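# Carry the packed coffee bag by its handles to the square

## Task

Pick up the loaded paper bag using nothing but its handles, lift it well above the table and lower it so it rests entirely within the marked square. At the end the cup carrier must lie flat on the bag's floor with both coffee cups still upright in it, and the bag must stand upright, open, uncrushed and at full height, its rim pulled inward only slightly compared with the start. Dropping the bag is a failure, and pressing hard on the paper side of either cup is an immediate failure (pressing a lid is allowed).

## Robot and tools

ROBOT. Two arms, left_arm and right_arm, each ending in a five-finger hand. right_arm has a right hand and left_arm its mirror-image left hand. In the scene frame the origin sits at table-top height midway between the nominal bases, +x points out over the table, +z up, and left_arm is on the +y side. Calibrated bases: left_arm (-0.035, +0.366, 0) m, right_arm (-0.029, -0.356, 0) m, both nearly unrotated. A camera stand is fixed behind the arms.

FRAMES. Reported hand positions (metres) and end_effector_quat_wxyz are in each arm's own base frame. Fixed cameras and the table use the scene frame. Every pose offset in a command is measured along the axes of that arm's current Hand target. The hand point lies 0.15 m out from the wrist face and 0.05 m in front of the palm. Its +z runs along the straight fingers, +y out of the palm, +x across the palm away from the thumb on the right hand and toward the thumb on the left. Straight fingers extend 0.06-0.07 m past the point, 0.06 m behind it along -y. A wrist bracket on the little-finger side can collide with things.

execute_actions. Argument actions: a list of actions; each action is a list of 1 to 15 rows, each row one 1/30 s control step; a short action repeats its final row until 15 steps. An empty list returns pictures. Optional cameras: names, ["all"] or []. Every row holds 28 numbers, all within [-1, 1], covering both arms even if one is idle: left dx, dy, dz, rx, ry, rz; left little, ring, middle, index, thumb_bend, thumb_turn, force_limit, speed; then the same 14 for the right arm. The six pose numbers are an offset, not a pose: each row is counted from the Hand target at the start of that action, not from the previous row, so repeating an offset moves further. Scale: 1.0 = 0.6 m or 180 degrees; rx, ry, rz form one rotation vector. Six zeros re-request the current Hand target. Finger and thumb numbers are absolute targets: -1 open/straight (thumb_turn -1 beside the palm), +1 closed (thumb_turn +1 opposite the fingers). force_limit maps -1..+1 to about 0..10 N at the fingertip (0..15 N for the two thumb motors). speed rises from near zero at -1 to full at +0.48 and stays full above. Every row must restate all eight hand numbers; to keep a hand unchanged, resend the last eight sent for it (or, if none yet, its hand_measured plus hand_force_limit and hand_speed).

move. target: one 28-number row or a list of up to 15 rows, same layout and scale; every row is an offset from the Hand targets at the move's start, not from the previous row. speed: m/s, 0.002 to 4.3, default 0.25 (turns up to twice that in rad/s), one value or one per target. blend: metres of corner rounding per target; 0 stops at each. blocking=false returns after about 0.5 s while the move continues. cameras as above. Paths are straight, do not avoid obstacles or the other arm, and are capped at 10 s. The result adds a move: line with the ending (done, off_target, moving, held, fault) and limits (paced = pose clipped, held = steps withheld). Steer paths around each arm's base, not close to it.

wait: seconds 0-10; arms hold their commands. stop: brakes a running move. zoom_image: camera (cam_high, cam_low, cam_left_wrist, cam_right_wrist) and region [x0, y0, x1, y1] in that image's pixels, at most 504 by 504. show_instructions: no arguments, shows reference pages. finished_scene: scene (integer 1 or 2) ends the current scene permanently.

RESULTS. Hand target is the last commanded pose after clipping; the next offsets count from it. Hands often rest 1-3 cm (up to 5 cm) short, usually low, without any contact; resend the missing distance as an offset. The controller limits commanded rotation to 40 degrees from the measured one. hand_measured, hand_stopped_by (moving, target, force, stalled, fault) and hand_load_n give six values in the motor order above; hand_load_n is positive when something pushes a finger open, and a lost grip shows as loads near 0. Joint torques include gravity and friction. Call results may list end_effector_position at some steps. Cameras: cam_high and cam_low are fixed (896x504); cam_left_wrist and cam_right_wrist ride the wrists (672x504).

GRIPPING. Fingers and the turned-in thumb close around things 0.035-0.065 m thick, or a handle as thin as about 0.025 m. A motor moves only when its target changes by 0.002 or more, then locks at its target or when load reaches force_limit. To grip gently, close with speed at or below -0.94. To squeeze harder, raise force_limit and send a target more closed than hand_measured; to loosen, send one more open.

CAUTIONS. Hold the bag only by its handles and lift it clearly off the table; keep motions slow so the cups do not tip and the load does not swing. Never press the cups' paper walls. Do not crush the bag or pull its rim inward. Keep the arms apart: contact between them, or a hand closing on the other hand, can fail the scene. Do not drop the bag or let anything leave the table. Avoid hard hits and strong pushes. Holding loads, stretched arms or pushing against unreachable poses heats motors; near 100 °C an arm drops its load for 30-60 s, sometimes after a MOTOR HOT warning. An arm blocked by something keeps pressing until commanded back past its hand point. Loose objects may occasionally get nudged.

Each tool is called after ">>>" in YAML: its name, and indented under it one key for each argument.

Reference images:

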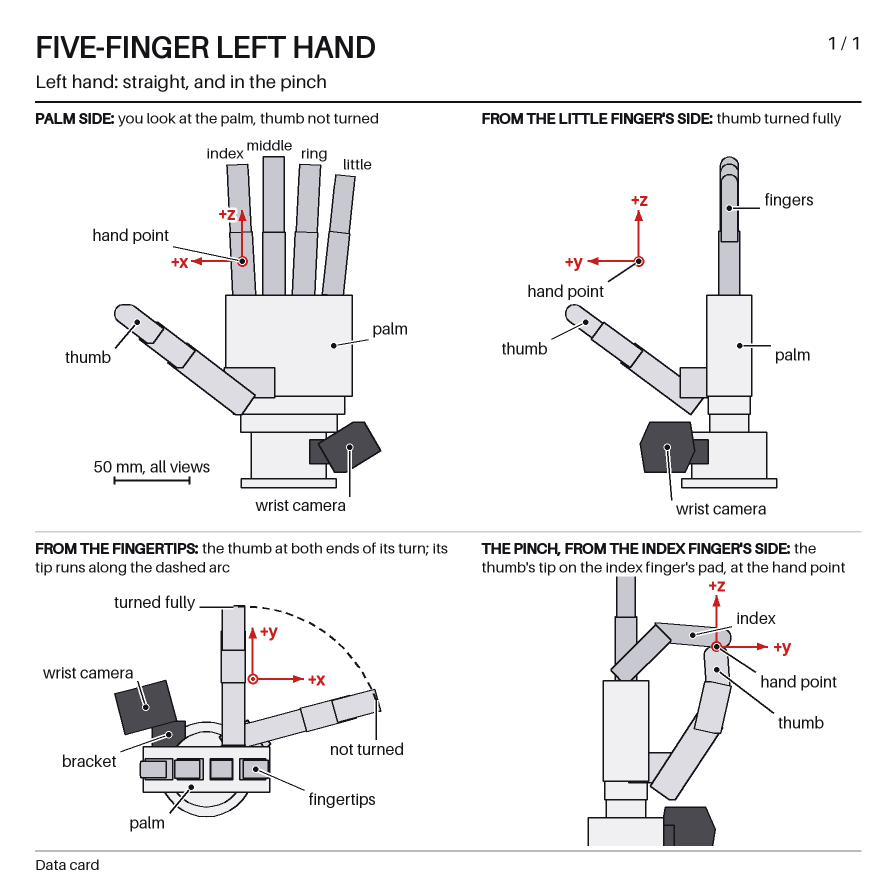

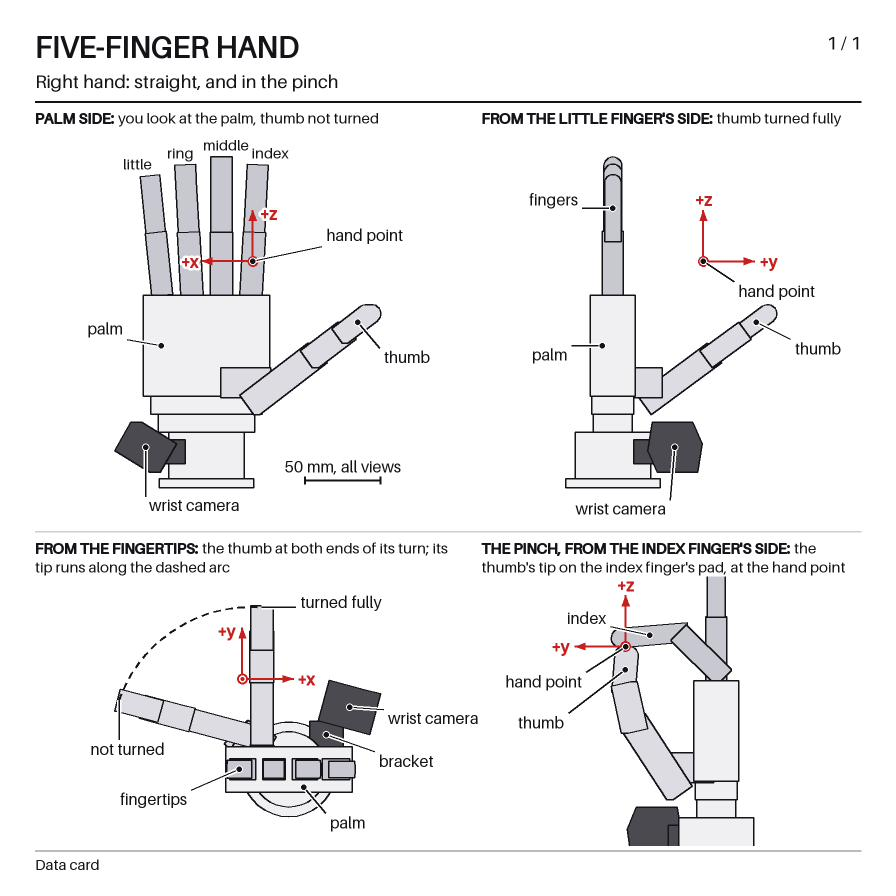

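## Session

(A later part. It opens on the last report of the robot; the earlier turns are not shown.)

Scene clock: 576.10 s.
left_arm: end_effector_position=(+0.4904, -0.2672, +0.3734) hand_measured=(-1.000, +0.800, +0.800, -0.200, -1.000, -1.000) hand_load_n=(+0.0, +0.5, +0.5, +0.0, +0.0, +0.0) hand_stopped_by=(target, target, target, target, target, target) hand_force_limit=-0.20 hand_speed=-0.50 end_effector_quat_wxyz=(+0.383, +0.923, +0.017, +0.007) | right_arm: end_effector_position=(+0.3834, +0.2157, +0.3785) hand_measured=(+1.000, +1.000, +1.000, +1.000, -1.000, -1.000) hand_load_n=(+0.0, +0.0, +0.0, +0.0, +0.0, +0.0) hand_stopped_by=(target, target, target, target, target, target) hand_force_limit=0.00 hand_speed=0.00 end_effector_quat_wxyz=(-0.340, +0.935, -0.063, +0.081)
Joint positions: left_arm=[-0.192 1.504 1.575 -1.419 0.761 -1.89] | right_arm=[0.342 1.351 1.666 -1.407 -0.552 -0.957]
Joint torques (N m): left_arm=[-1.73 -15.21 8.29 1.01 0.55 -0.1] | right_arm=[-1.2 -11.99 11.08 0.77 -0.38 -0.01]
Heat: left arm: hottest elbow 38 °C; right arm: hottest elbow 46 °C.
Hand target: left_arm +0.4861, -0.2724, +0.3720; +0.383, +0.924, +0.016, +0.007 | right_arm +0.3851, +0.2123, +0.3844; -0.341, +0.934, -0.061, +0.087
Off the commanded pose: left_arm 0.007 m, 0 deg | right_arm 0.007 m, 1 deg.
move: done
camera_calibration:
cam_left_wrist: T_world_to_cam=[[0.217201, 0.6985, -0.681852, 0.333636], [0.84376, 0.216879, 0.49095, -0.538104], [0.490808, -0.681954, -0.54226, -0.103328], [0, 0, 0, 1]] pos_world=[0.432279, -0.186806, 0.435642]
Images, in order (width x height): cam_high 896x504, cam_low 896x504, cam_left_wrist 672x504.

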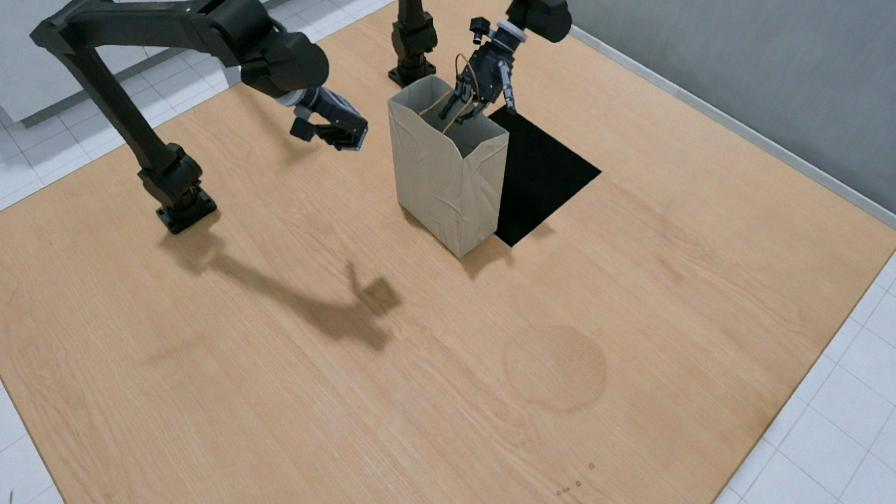

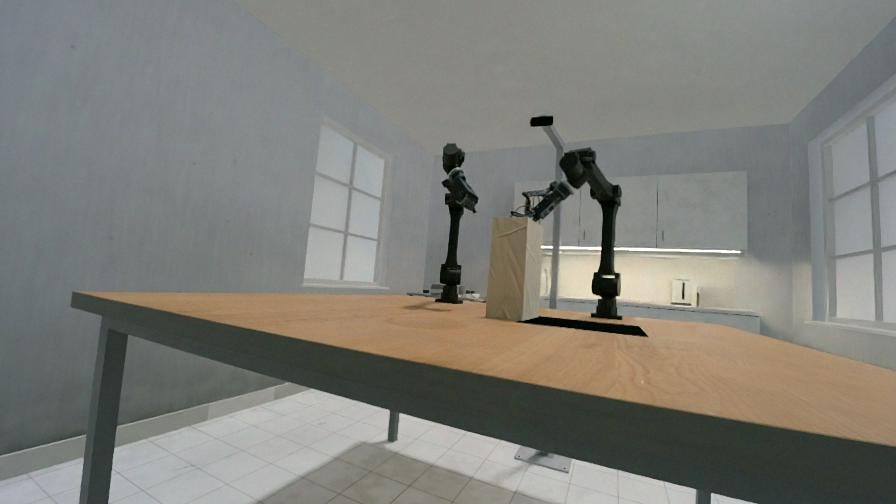

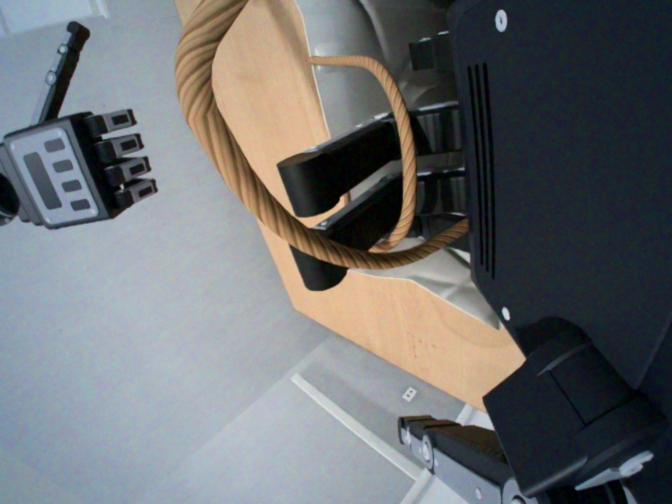

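>>> move:
  target: [-0.0147,0.057,-0.009,0,0,0,-1,0.8,0.8,-0.2,-1,-1,-0.2,-0.5, 0,0,0,0,0,0,1,1,1,1,-1,-1,0.0,0.0]
  speed: 0.04
  cameras: ["cam_high","cam_low","cam_left_wrist"]

>>> zoom_image:
  camera: "cam_high"
  region: [400, 40, 520, 160]

>>> zoom_image:
  camera: "cam_low"
  region: [480, 160, 580, 240]

Scene clock: 587.30 s.
left_arm: end_effector_position=(+0.4791, -0.2865, +0.3761) hand_measured=(-1.000, +0.800, +0.800, -0.200, -1.000, -1.000) hand_load_n=(+0.0, +0.0, +0.0, +0.0, +0.0, +0.0) hand_stopped_by=(target, target, target, target, target, target) hand_force_limit=-0.20 hand_speed=-0.50 end_effector_quat_wxyz=(+0.380, +0.925, +0.024, -0.007) | right_arm: end_effector_position=(+0.3834, +0.2157, +0.3785) hand_measured=(+1.000, +1.000, +1.000, +1.000, -1.000, -1.000) hand_load_n=(+0.0, +0.5, +0.0, +0.0, +0.0, +0.0) hand_stopped_by=(target, target, target, target, target, target) hand_force_limit=0.00 hand_speed=0.00 end_effector_quat_wxyz=(-0.340, +0.935, -0.063, +0.081)
Joint positions: left_arm=[-0.238 1.492 1.575 -1.419 0.75 -1.953] | right_arm=[0.342 1.351 1.666 -1.407 -0.552 -0.957]
Joint torques (N m): left_arm=[-1.96 -15.09 12.88 -0.12 0.54 -0.1] | right_arm=[-1.26 -12.04 11.1 0.76 -0.39 0]
Heat: left arm: hottest elbow 38 °C; right arm: hottest elbow 46 °C.
Hand target: left_arm +0.4779, -0.2932, +0.4000; +0.383, +0.924, +0.016, +0.007 | right_arm +0.3851, +0.2123, +0.3844; -0.341, +0.934, -0.061, +0.087
Off the commanded pose: left_arm 0.025 m, 2 deg | right_arm 0.007 m, 1 deg.
move: off_target (left_arm)
camera_calibration:
cam_left_wrist: T_world_to_cam=[[0.195949, 0.703689, -0.682954, 0.363516], [0.858173, 0.21394, 0.466657, -0.524382], [0.474492, -0.677533, -0.561966, -0.0929744], [0, 0, 0, 1]] pos_world=[0.422895, -0.206609, 0.440723]
Images, in order (width x height): cam_high 896x504, cam_low 896x504, cam_left_wrist 672x504.

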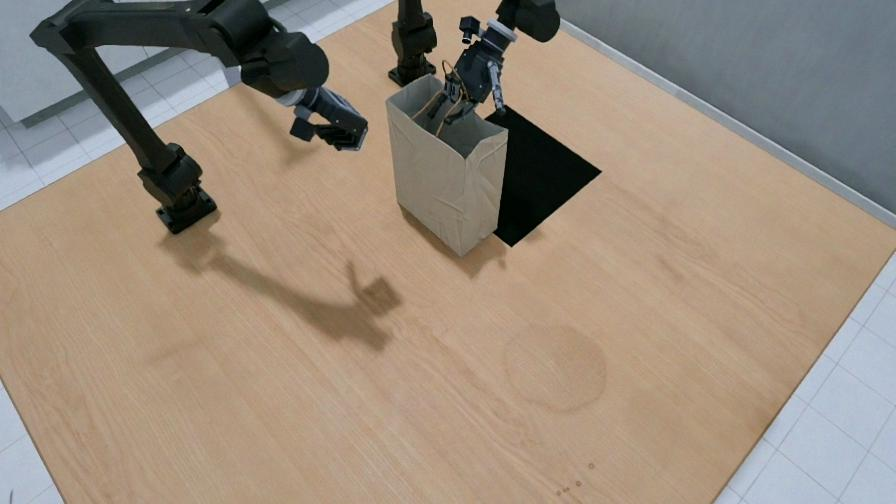

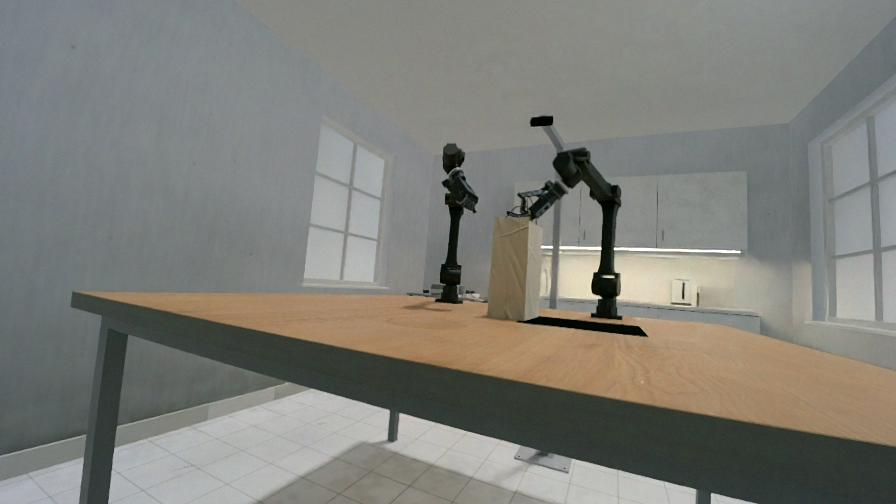

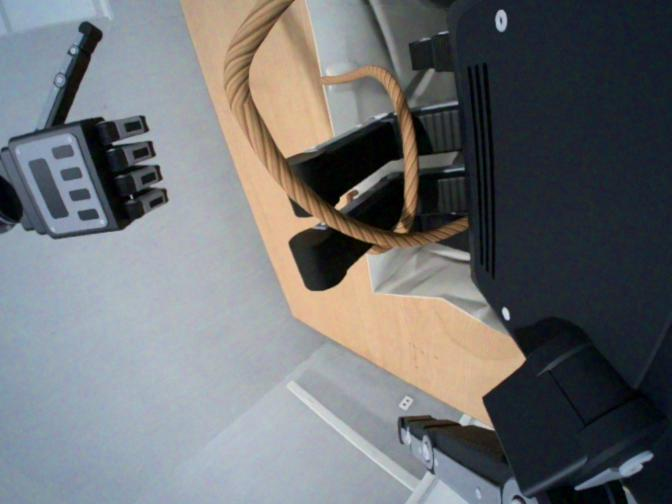

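Scaled by 4.200 from the camera's 896x504 image, which has a finer 1280x720 frame.

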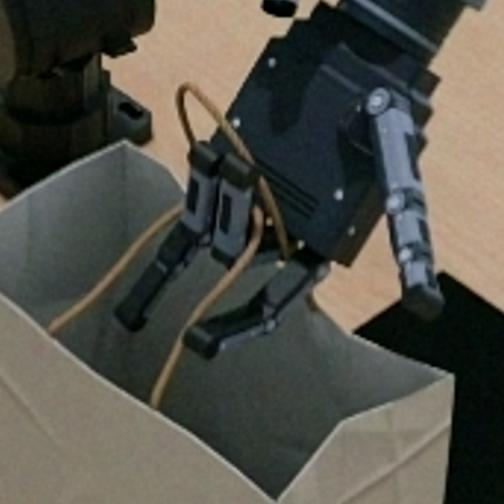

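Scaled by 5.040 from the camera's 896x504 image, which has a finer 1280x720 frame.

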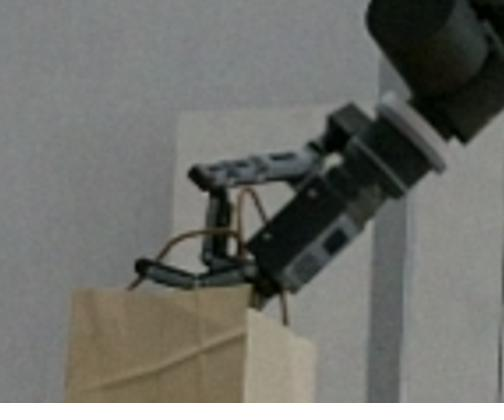

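>>> move:
  target: [-0.002,0.0388,-0.0318,0,0,0,-1,0.8,0.8,-0.2,-1,-1,-0.2,-0.5, 0,0,0,0,0,0,1,1,1,1,-1,-1,0.0,0.0]
  speed: 0.04
  cameras: ["cam_high","cam_low","cam_left_wrist"]

>>> zoom_image:
  camera: "cam_high"
  region: [380, 40, 520, 180]

>>> zoom_image:
  camera: "cam_low"
  region: [460, 150, 600, 340]

Scene clock: 590.87 s.
left_arm: end_effector_position=(+0.4738, -0.2884, +0.3999) hand_measured=(-1.000, +0.800, +0.800, -0.200, -1.000, -1.000) hand_load_n=(+0.0, +0.0, +0.0, +0.0, +0.0, +0.0) hand_stopped_by=(target, target, target, target, target, target) hand_force_limit=-0.20 hand_speed=-0.50 end_effector_quat_wxyz=(+0.378, +0.926, +0.026, -0.012) | right_arm: end_effector_position=(+0.3834, +0.2157, +0.3785) hand_measured=(+1.000, +1.000, +1.000, +1.000, -1.000, -1.000) hand_load_n=(+0.0, +0.5, +0.0, +0.0, +0.0, +0.0) hand_stopped_by=(target, target, target, target, target, target) hand_force_limit=0.00 hand_speed=0.00 end_effector_quat_wxyz=(-0.340, +0.935, -0.063, +0.081)
Joint positions: left_arm=[-0.246 1.491 1.639 -1.489 0.747 -1.963] | right_arm=[0.342 1.351 1.666 -1.407 -0.552 -0.957]
Joint torques (N m): left_arm=[-1.79 -14.15 14.65 -0.21 0.59 -0.09] | right_arm=[-1.26 -11.99 11.08 0.77 -0.38 0]
Heat: left arm: hottest elbow 38 °C; right arm: hottest elbow 46 °C.
Hand target: left_arm +0.4768, -0.2960, +0.4299; +0.383, +0.924, +0.016, +0.007 | right_arm +0.3851, +0.2123, +0.3844; -0.341, +0.934, -0.061, +0.087
Off the commanded pose: left_arm 0.031 m, 3 deg | right_arm 0.007 m, 1 deg.
move: off_target (left_arm)
camera_calibration:
cam_left_wrist: T_world_to_cam=[[0.187492, 0.70657, -0.682353, 0.38676], [0.863126, 0.213098, 0.457824, -0.529606], [0.468893, -0.674795, -0.569904, -0.0718678], [0, 0, 0, 1]] pos_world=[0.418301, -0.208911, 0.465416]
Images, in order (width x height): cam_high 896x504, cam_low 896x504, cam_left_wrist 672x504.

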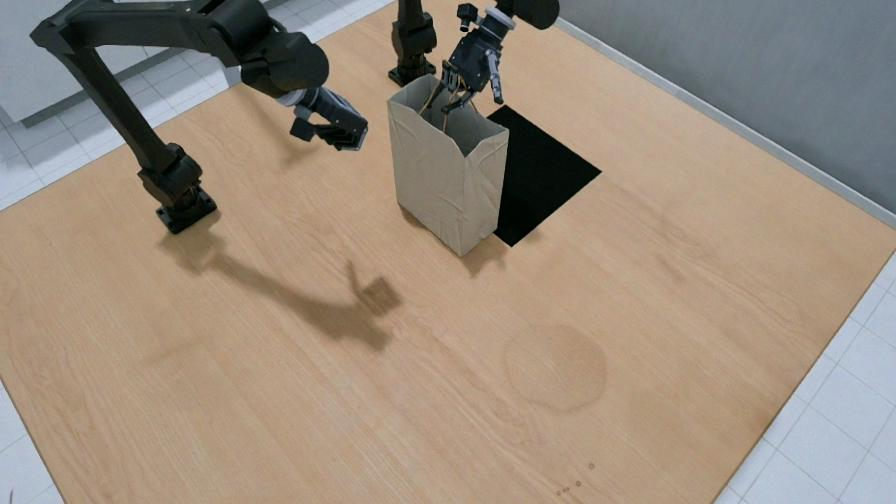

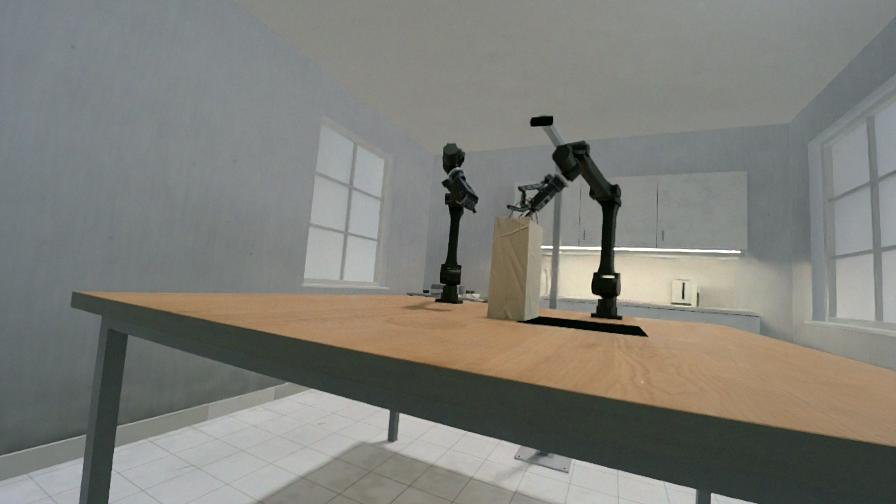

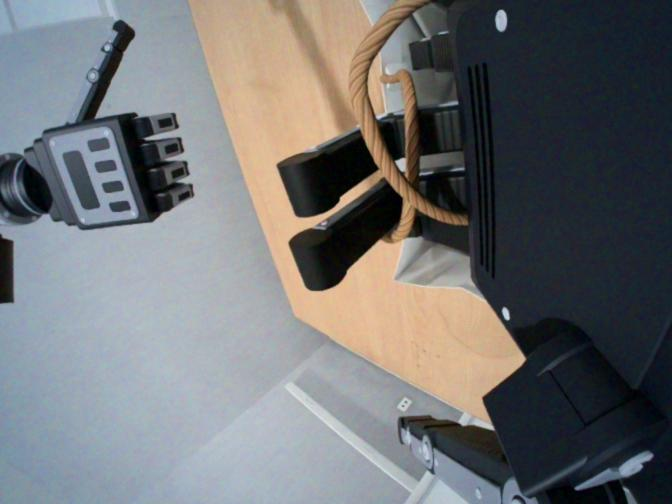

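Scaled by 3.600 from the camera's 896x504 image, which has a finer 1280x720 frame.

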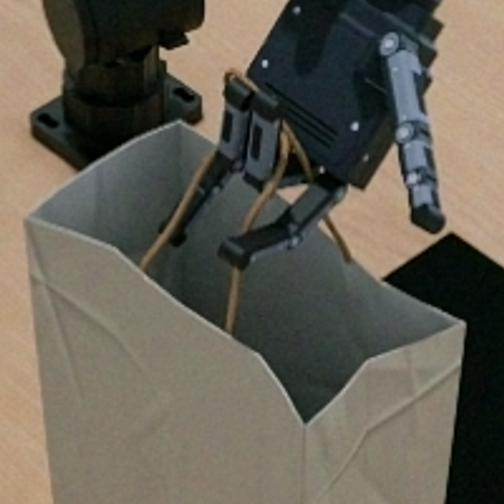

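Scaled by 2.653 from the camera's 896x504 image, which has a finer 1280x720 frame.

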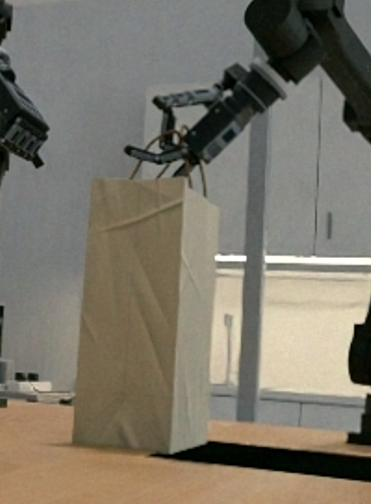

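>>> move:
  target: [0,0.0471,-0.0471,0,0,0,-1,0.8,0.8,-0.2,-1,-1,-0.2,-0.5, 0,0,0,0,0,0,1,1,1,1,-1,-1,0.0,0.0]
  speed: 0.04
  cameras: ["cam_high","cam_low","cam_left_wrist"]

>>> zoom_image:
  camera: "cam_high"
  region: [380, 40, 520, 180]

>>> zoom_image:
  camera: "cam_low"
  region: [460, 150, 600, 340]

Scene clock: 595.00 s.
left_arm: end_effector_position=(+0.4745, -0.2880, +0.4379) hand_measured=(-1.000, +0.800, +0.800, -0.200, -1.000, -1.000) hand_load_n=(+0.0, +0.5, +0.0, +0.0, +0.0, +0.0) hand_stopped_by=(target, target, target, target, target, target) hand_force_limit=-0.20 hand_speed=-0.50 end_effector_quat_wxyz=(+0.375, +0.926, +0.028, -0.014) | right_arm: end_effector_position=(+0.3834, +0.2157, +0.3785) hand_measured=(+1.000, +1.000, +1.000, +1.000, -1.000, -1.000) hand_load_n=(+0.0, +0.0, +0.0, +0.0, +0.0, -0.5) hand_stopped_by=(target, target, target, target, target, target) hand_force_limit=0.00 hand_speed=0.00 end_effector_quat_wxyz=(-0.340, +0.935, -0.063, +0.081)
Joint positions: left_arm=[-0.246 1.516 1.772 -1.602 0.743 -1.965] | right_arm=[0.342 1.351 1.666 -1.407 -0.552 -0.957]
Joint torques (N m): left_arm=[-1.79 -14.04 15.08 -0.08 0.75 -0.08] | right_arm=[-1.32 -11.99 11.08 0.77 -0.38 0]
Heat: left arm: hottest elbow 39 °C; right arm: hottest elbow 46 °C.
Hand target: left_arm +0.4768, -0.2960, +0.4699; +0.383, +0.924, +0.016, +0.007 | right_arm +0.3851, +0.2123, +0.3844; -0.341, +0.934, -0.061, +0.087
Off the commanded pose: left_arm 0.033 m, 3 deg | right_arm 0.007 m, 1 deg.
move: off_target (left_arm)
camera_calibration:
cam_left_wrist: T_world_to_cam=[[0.182065, 0.710372, -0.67987, 0.414903], [0.865223, 0.21276, 0.454007, -0.547019], [0.467164, -0.670898, -0.575894, -0.0457002], [0, 0, 0, 1]] pos_world=[0.419103, -0.209012, 0.504113]
Images, in order (width x height): cam_high 896x504, cam_low 896x504, cam_left_wrist 672x504.

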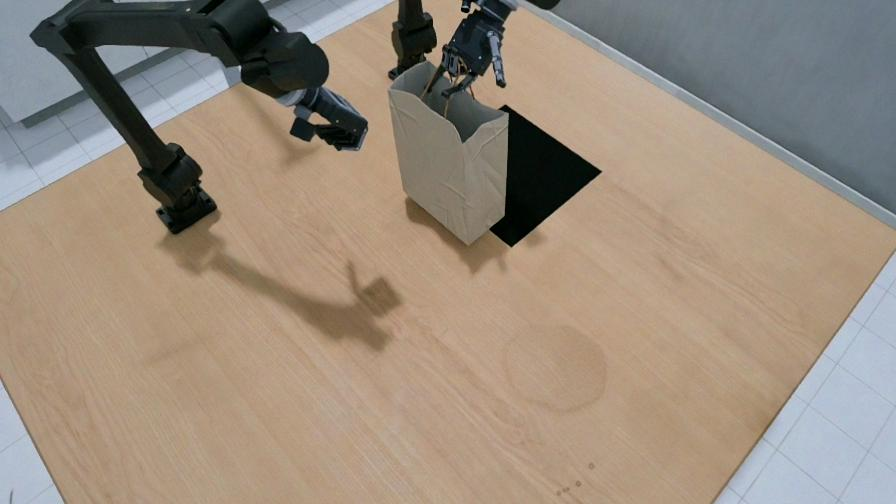

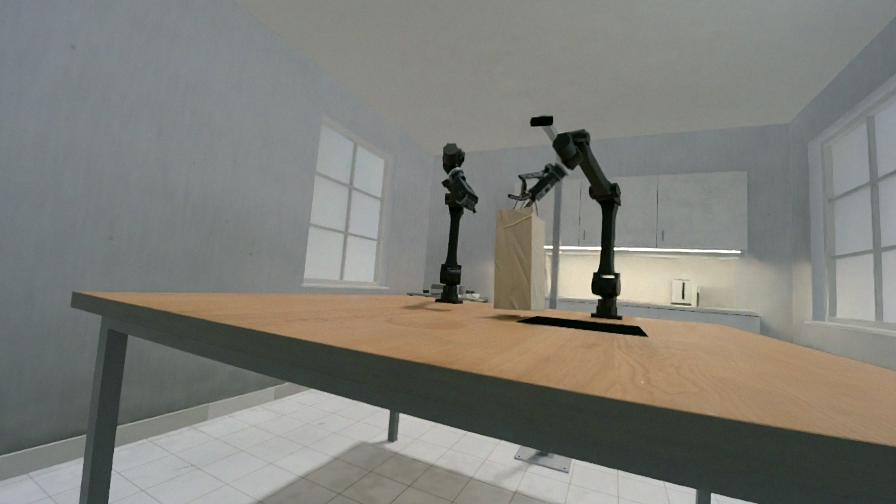

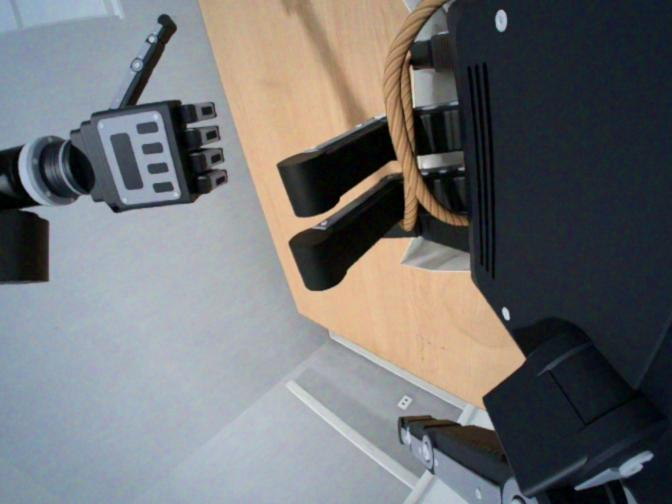

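Scaled by 3.600 from the camera's 896x504 image, which has a finer 1280x720 frame.

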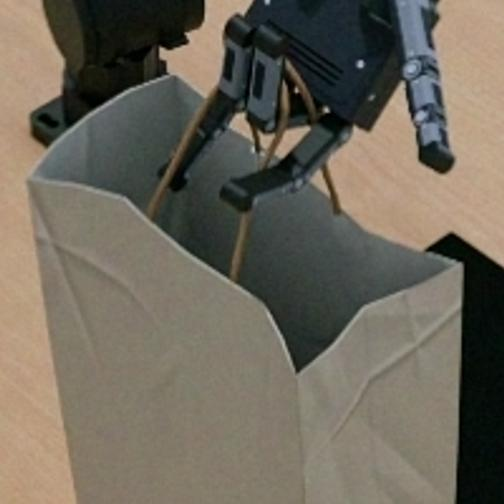

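Scaled by 2.653 from the camera's 896x504 image, which has a finer 1280x720 frame.

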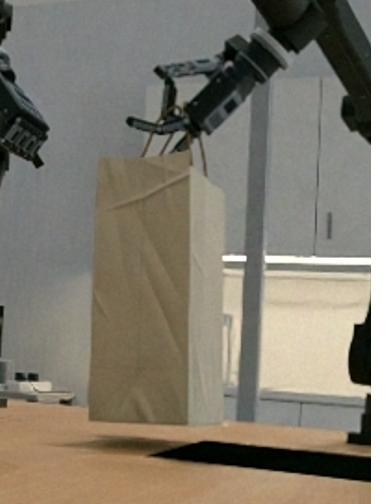

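>>> move:
  target: [0.004,0.0442,-0.0552,0,0.0236,-0.0236,-1,0.8,0.8,-0.2,-1,-1,-0.2,-0.5, 0,0,0,0,0,0,1,1,1,1,-1,-1,0.0,0.0]
  speed: 0.05
  cameras: ["cam_high","cam_low","cam_left_wrist"]

Scene clock: 602.87 s.
left_arm: end_effector_position=(+0.4824, -0.2845, +0.4748) hand_measured=(-1.000, +0.800, +0.800, -0.200, -1.000, -1.000) hand_load_n=(+0.0, +0.5, +0.0, +0.0, +0.0, +0.0) hand_stopped_by=(target, target, target, target, target, target) hand_force_limit=-0.20 hand_speed=-0.50 end_effector_quat_wxyz=(+0.371, +0.926, +0.071, +0.000) | right_arm: end_effector_position=(+0.3834, +0.2157, +0.3785) hand_measured=(+1.000, +1.000, +1.000, +1.000, -1.000, -1.000) hand_load_n=(+0.5, +0.0, +0.0, +0.5, +0.0, -0.5) hand_stopped_by=(target, target, target, target, target, target) hand_force_limit=0.00 hand_speed=0.00 end_effector_quat_wxyz=(-0.340, +0.935, -0.063, +0.081)
Joint positions: left_arm=[-0.252 1.516 1.874 -1.632 0.711 -2.086] | right_arm=[0.342 1.351 1.666 -1.407 -0.552 -0.957]
Joint torques (N m): left_arm=[-1.73 -14.74 14.89 0.08 0.71 -0.09] | right_arm=[-1.26 -11.93 11.07 0.76 -0.38 0]
Heat: left arm: hottest elbow 40 °C; right arm: hottest elbow 46 °C.
Hand target: left_arm +0.4791, -0.2912, +0.5121; +0.382, +0.922, +0.065, +0.027 | right_arm +0.3851, +0.2123, +0.3844; -0.341, +0.934, -0.061, +0.087
Off the commanded pose: left_arm 0.038 m, 3 deg | right_arm 0.007 m, 1 deg.
joint sent to its limit (left arm) — joint 6 (wrist roll), lower limit. The joint targets still meet the commanded pose.
move: off_target (left_arm)
camera_calibration:
cam_left_wrist: T_world_to_cam=[[0.11432, 0.729854, -0.673976, 0.471473], [0.84535, 0.284896, 0.451904, -0.54034], [0.521837, -0.621407, -0.584413, -0.0339358], [0, 0, 0, 1]] pos_world=[0.420587, -0.211254, 0.542111]
Images, in order (width x height): cam_high 896x504, cam_low 896x504, cam_left_wrist 672x504.

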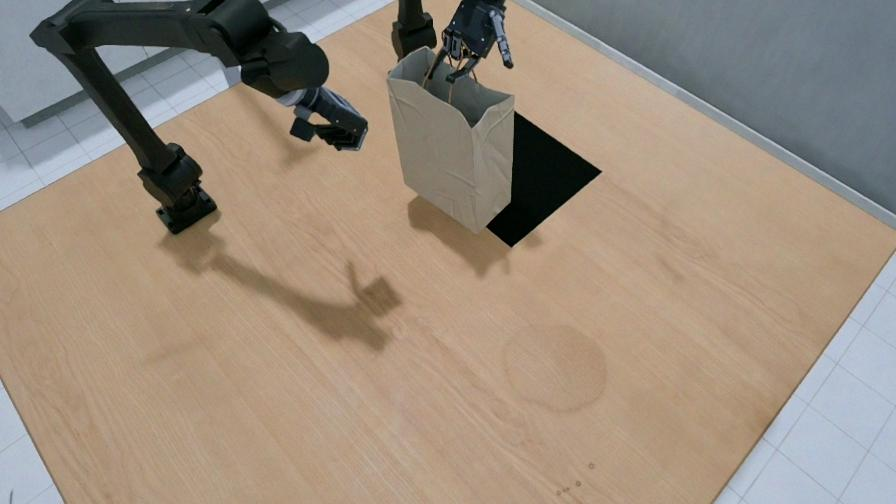

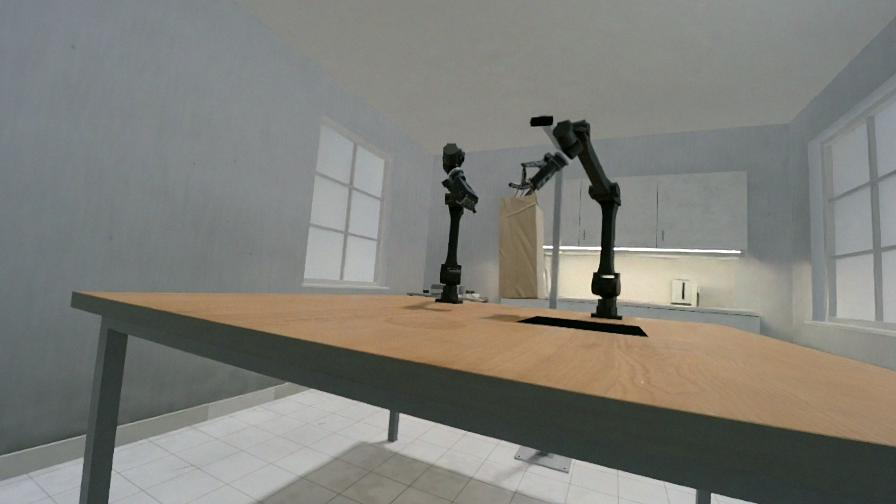

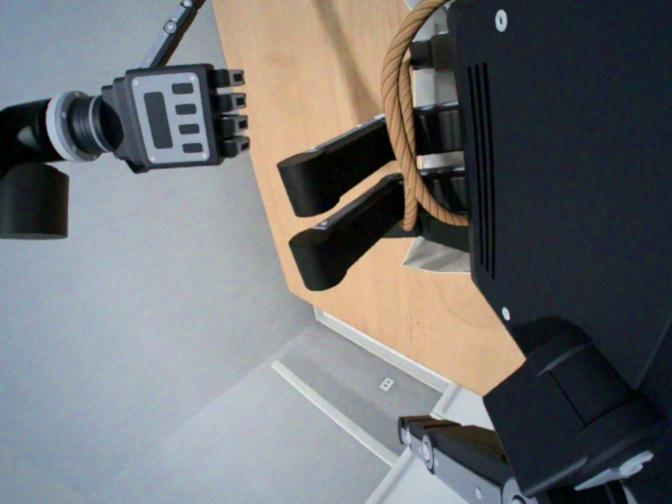

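>>> move:
  target: [0.0512,-0.2748,-0.2768,0,0.1061,-0.1061,-1,0.8,0.8,-0.2,-1,-1,-0.2,-0.5, 0,0,0,0,0,0,1,1,1,1,-1,-1,0.0,0.0]
  speed: 0.07
  cameras: ["all"]

>>> zoom_image:
  camera: "cam_high"
  region: [380, 0, 620, 260]

>>> zoom_image:
  camera: "cam_low"
  region: [460, 130, 680, 350]

Scene clock: 615.13 s.
left_arm: end_effector_position=(+0.4842, -0.0590, +0.5085) hand_measured=(-1.000, +0.800, +0.800, -0.200, -1.000, -1.000) hand_load_n=(+0.0, +0.5, +0.0, +0.5, +0.0, +0.0) hand_stopped_by=(target, target, target, target, target, target) hand_force_limit=-0.20 hand_speed=-0.50 end_effector_quat_wxyz=(+0.363, +0.886, +0.266, +0.114) | right_arm: end_effector_position=(+0.3834, +0.2157, +0.3785) hand_measured=(+1.000, +1.000, +1.000, +1.000, -1.000, -1.000) hand_load_n=(+0.0, +0.0, -0.5, +0.0, +0.0, +0.0) hand_stopped_by=(target, target, target, target, target, target) hand_force_limit=0.00 hand_speed=0.00 end_effector_quat_wxyz=(-0.340, +0.935, -0.063, +0.081)
Joint positions: left_arm=[0.202 1.317 1.746 -1.638 0.707 -2.087] | right_arm=[0.342 1.351 1.666 -1.407 -0.552 -0.957]
Joint torques (N m): left_arm=[0.26 -12.04 8.43 0.17 0.78 -0.09] | right_arm=[-1.26 -11.99 11.08 0.79 -0.38 -0.01]
Heat: left arm: hottest elbow 40 °C; right arm: hottest elbow 46 °C.
Hand target: left_arm +0.4770, -0.0553, +0.5127; +0.365, +0.881, +0.278, +0.115 | right_arm +0.3851, +0.2123, +0.3844; -0.341, +0.934, -0.061, +0.087
Off the commanded pose: left_arm 0.009 m, 2 deg | right_arm 0.007 m, 1 deg.
joint sent to its limit (left arm) — joint 6 (wrist roll), lower limit. The joint targets still meet the commanded pose.
move: done
camera_calibration:
cam_left_wrist: T_world_to_cam=[[-0.176738, 0.716338, -0.674999, 0.470012], [0.6044, 0.620253, 0.499987, -0.509253], [0.77683, -0.319603, -0.542577, -0.00207853], [0, 0, 0, 1]] pos_world=[0.392476, -0.0214857, 0.57075]
cam_right_wrist: T_world_to_cam=[[0.181859, -0.766727, -0.615676, 0.330968], [-0.929745, -0.33793, 0.146209, 0.376017], [-0.320158, 0.545833, -0.774316, 0.413282], [0, 0, 0, 1]] pos_world=[0.421727, 0.155247, 0.468803]

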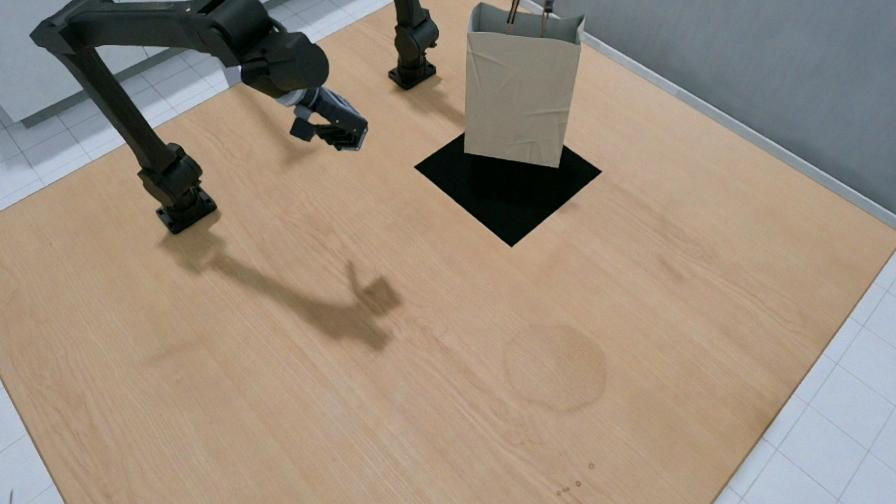

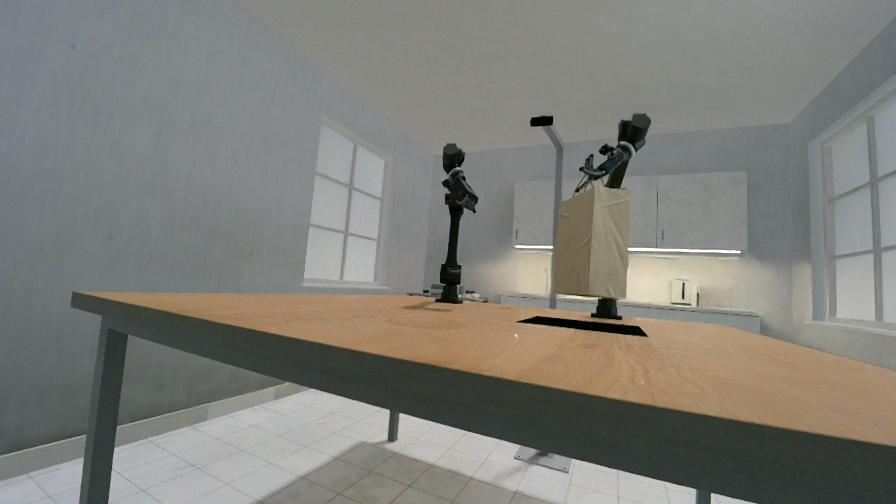

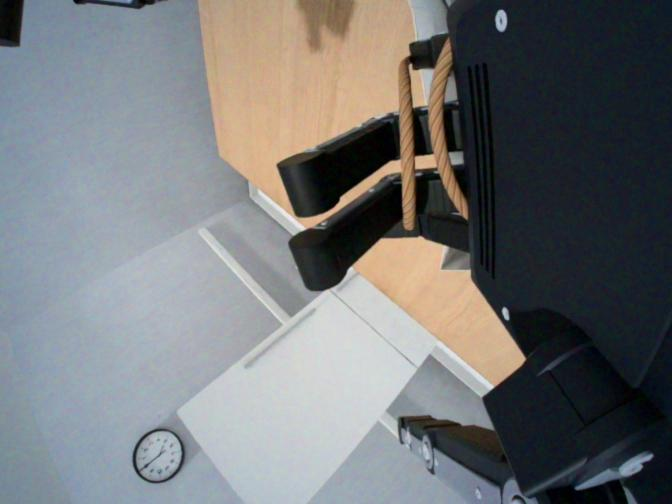

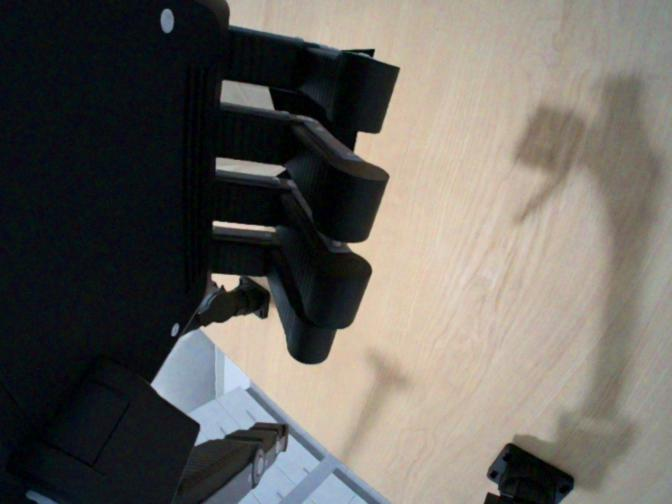

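Scaled by 1.938 from the camera's 896x504 image, which has a finer 1280x720 frame.

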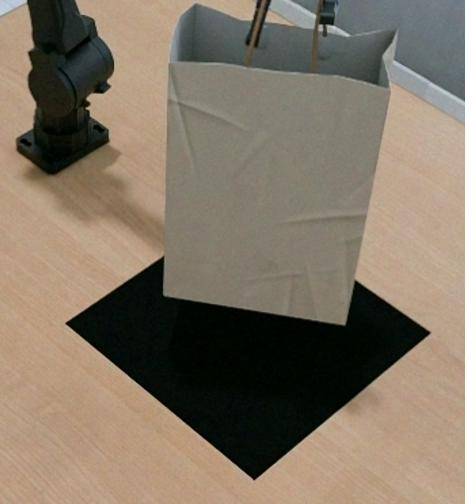

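Scaled by 2.291 from the camera's 896x504 image, which has a finer 1280x720 frame.

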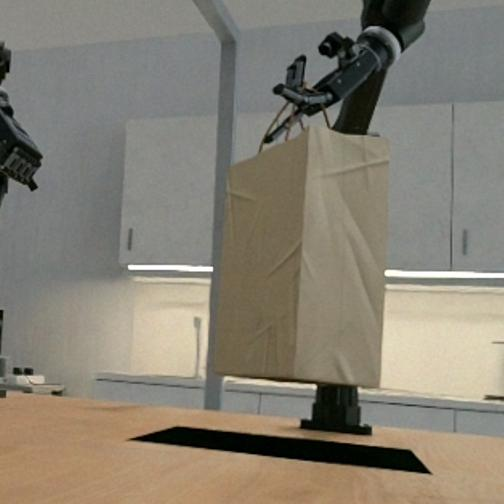

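>>> move:
  target:
    - [0,-0.0825,0.0825,0,0,0,-1,0.8,0.8,-0.2,-1,-1,-0.2,-0.5, 0,0,0,0,0,0,1,1,1,1,-1,-1,0.0,0.0]
    - [0,-0.106,0.106,0,0,0,-1,0.8,0.8,-0.2,-1,-1,-0.2,-0.5, 0,0,0,0,0,0,1,1,1,1,-1,-1,0.0,0.0]
  speed: [0.06, 0.025]
  blend: 0.005
  cameras: ["cam_high","cam_low","cam_left_wrist"]

>>> zoom_image:
  camera: "cam_high"
  region: [380, 0, 620, 260]

>>> zoom_image:
  camera: "cam_low"
  region: [500, 150, 680, 350]

Scene clock: 628.03 s.
left_arm: end_effector_position=(+0.4776, -0.0603, +0.4198) hand_measured=(-1.000, +0.800, +0.800, -0.200, -1.000, -1.000) hand_load_n=(+0.0, +0.5, +0.5, +0.0, +0.0, +0.0) hand_stopped_by=(target, target, target, target, target, target) hand_force_limit=-0.20 hand_speed=-0.50 end_effector_quat_wxyz=(+0.362, +0.886, +0.269, +0.105) | right_arm: end_effector_position=(+0.3834, +0.2157, +0.3785) hand_measured=(+1.000, +1.000, +1.000, +1.000, -1.000, -1.000) hand_load_n=(+0.0, +0.0, +0.0, +0.0, +0.0, +0.0) hand_stopped_by=(target, target, target, target, target, target) hand_force_limit=0.00 hand_speed=0.00 end_effector_quat_wxyz=(-0.340, +0.935, -0.063, +0.081)
Joint positions: left_arm=[0.202 1.236 1.437 -1.427 0.707 -2.087] | right_arm=[0.342 1.351 1.666 -1.407 -0.552 -0.957]
Joint torques (N m): left_arm=[0.44 -10.99 8.68 1.39 0.77 -0.1] | right_arm=[-1.2 -11.93 11.07 0.77 -0.38 0]
Heat: left arm: hottest elbow 39 °C; right arm: hottest elbow 46 °C.
Hand target: left_arm +0.4770, -0.0553, +0.4228; +0.365, +0.881, +0.278, +0.115 | right_arm +0.3851, +0.2123, +0.3844; -0.341, +0.934, -0.061, +0.087
Off the commanded pose: left_arm 0.006 m, 2 deg | right_arm 0.007 m, 1 deg.
joint sent to its limit (left arm) — joint 6 (wrist roll), lower limit. The joint targets still meet the commanded pose.
move: done
camera_calibration:
cam_left_wrist: T_world_to_cam=[[-0.188531, 0.713941, -0.674347, 0.415156], [0.613112, 0.621971, 0.487079, -0.458741], [0.76717, -0.321621, -0.554987, -0.0357892], [0, 0, 0, 1]] pos_world=[0.386985, -0.0225838, 0.483539]
Images, in order (width x height): cam_high 896x504, cam_low 896x504, cam_left_wrist 672x504.

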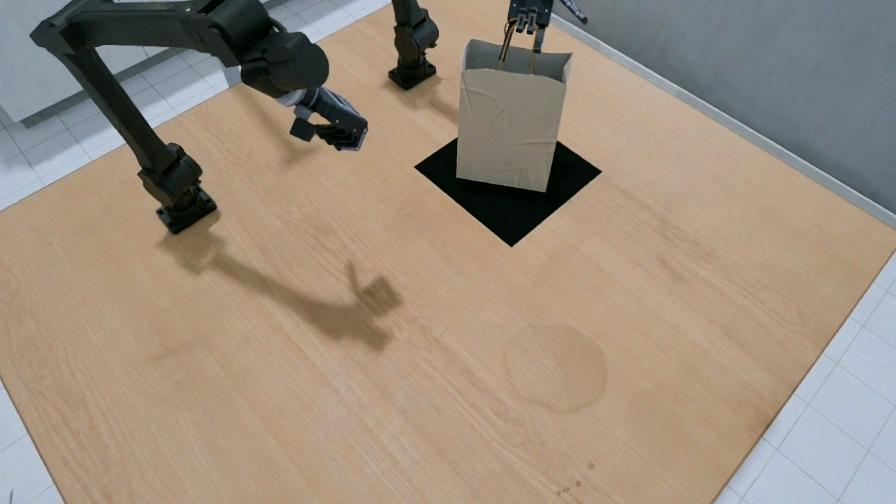

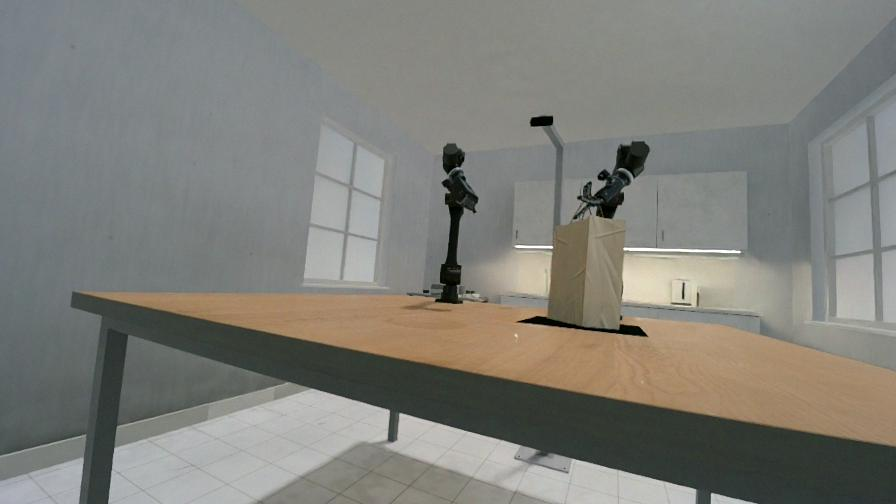

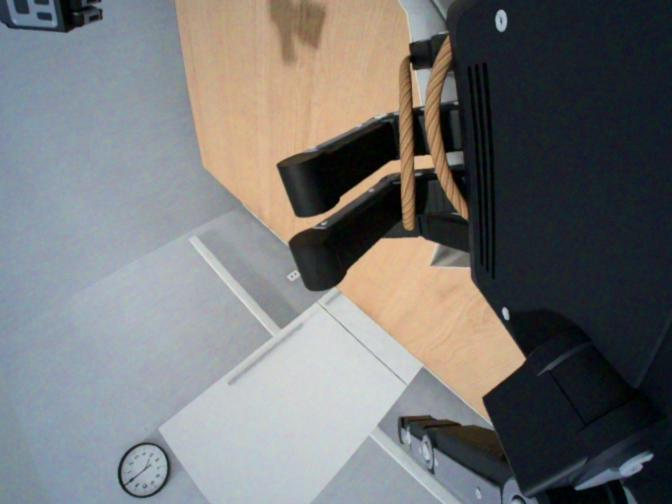

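Scaled by 1.938 from the camera's 896x504 image, which has a finer 1280x720 frame.

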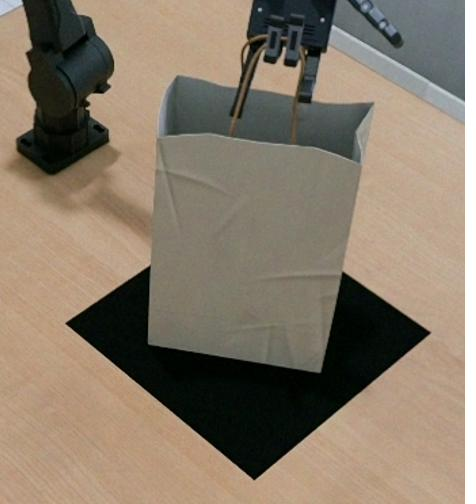

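Scaled by 2.520 from the camera's 896x504 image, which has a finer 1280x720 frame.

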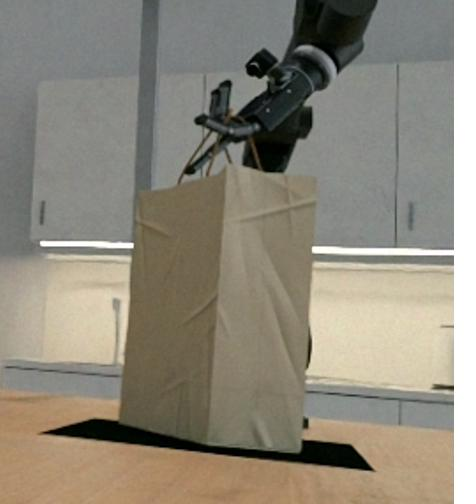

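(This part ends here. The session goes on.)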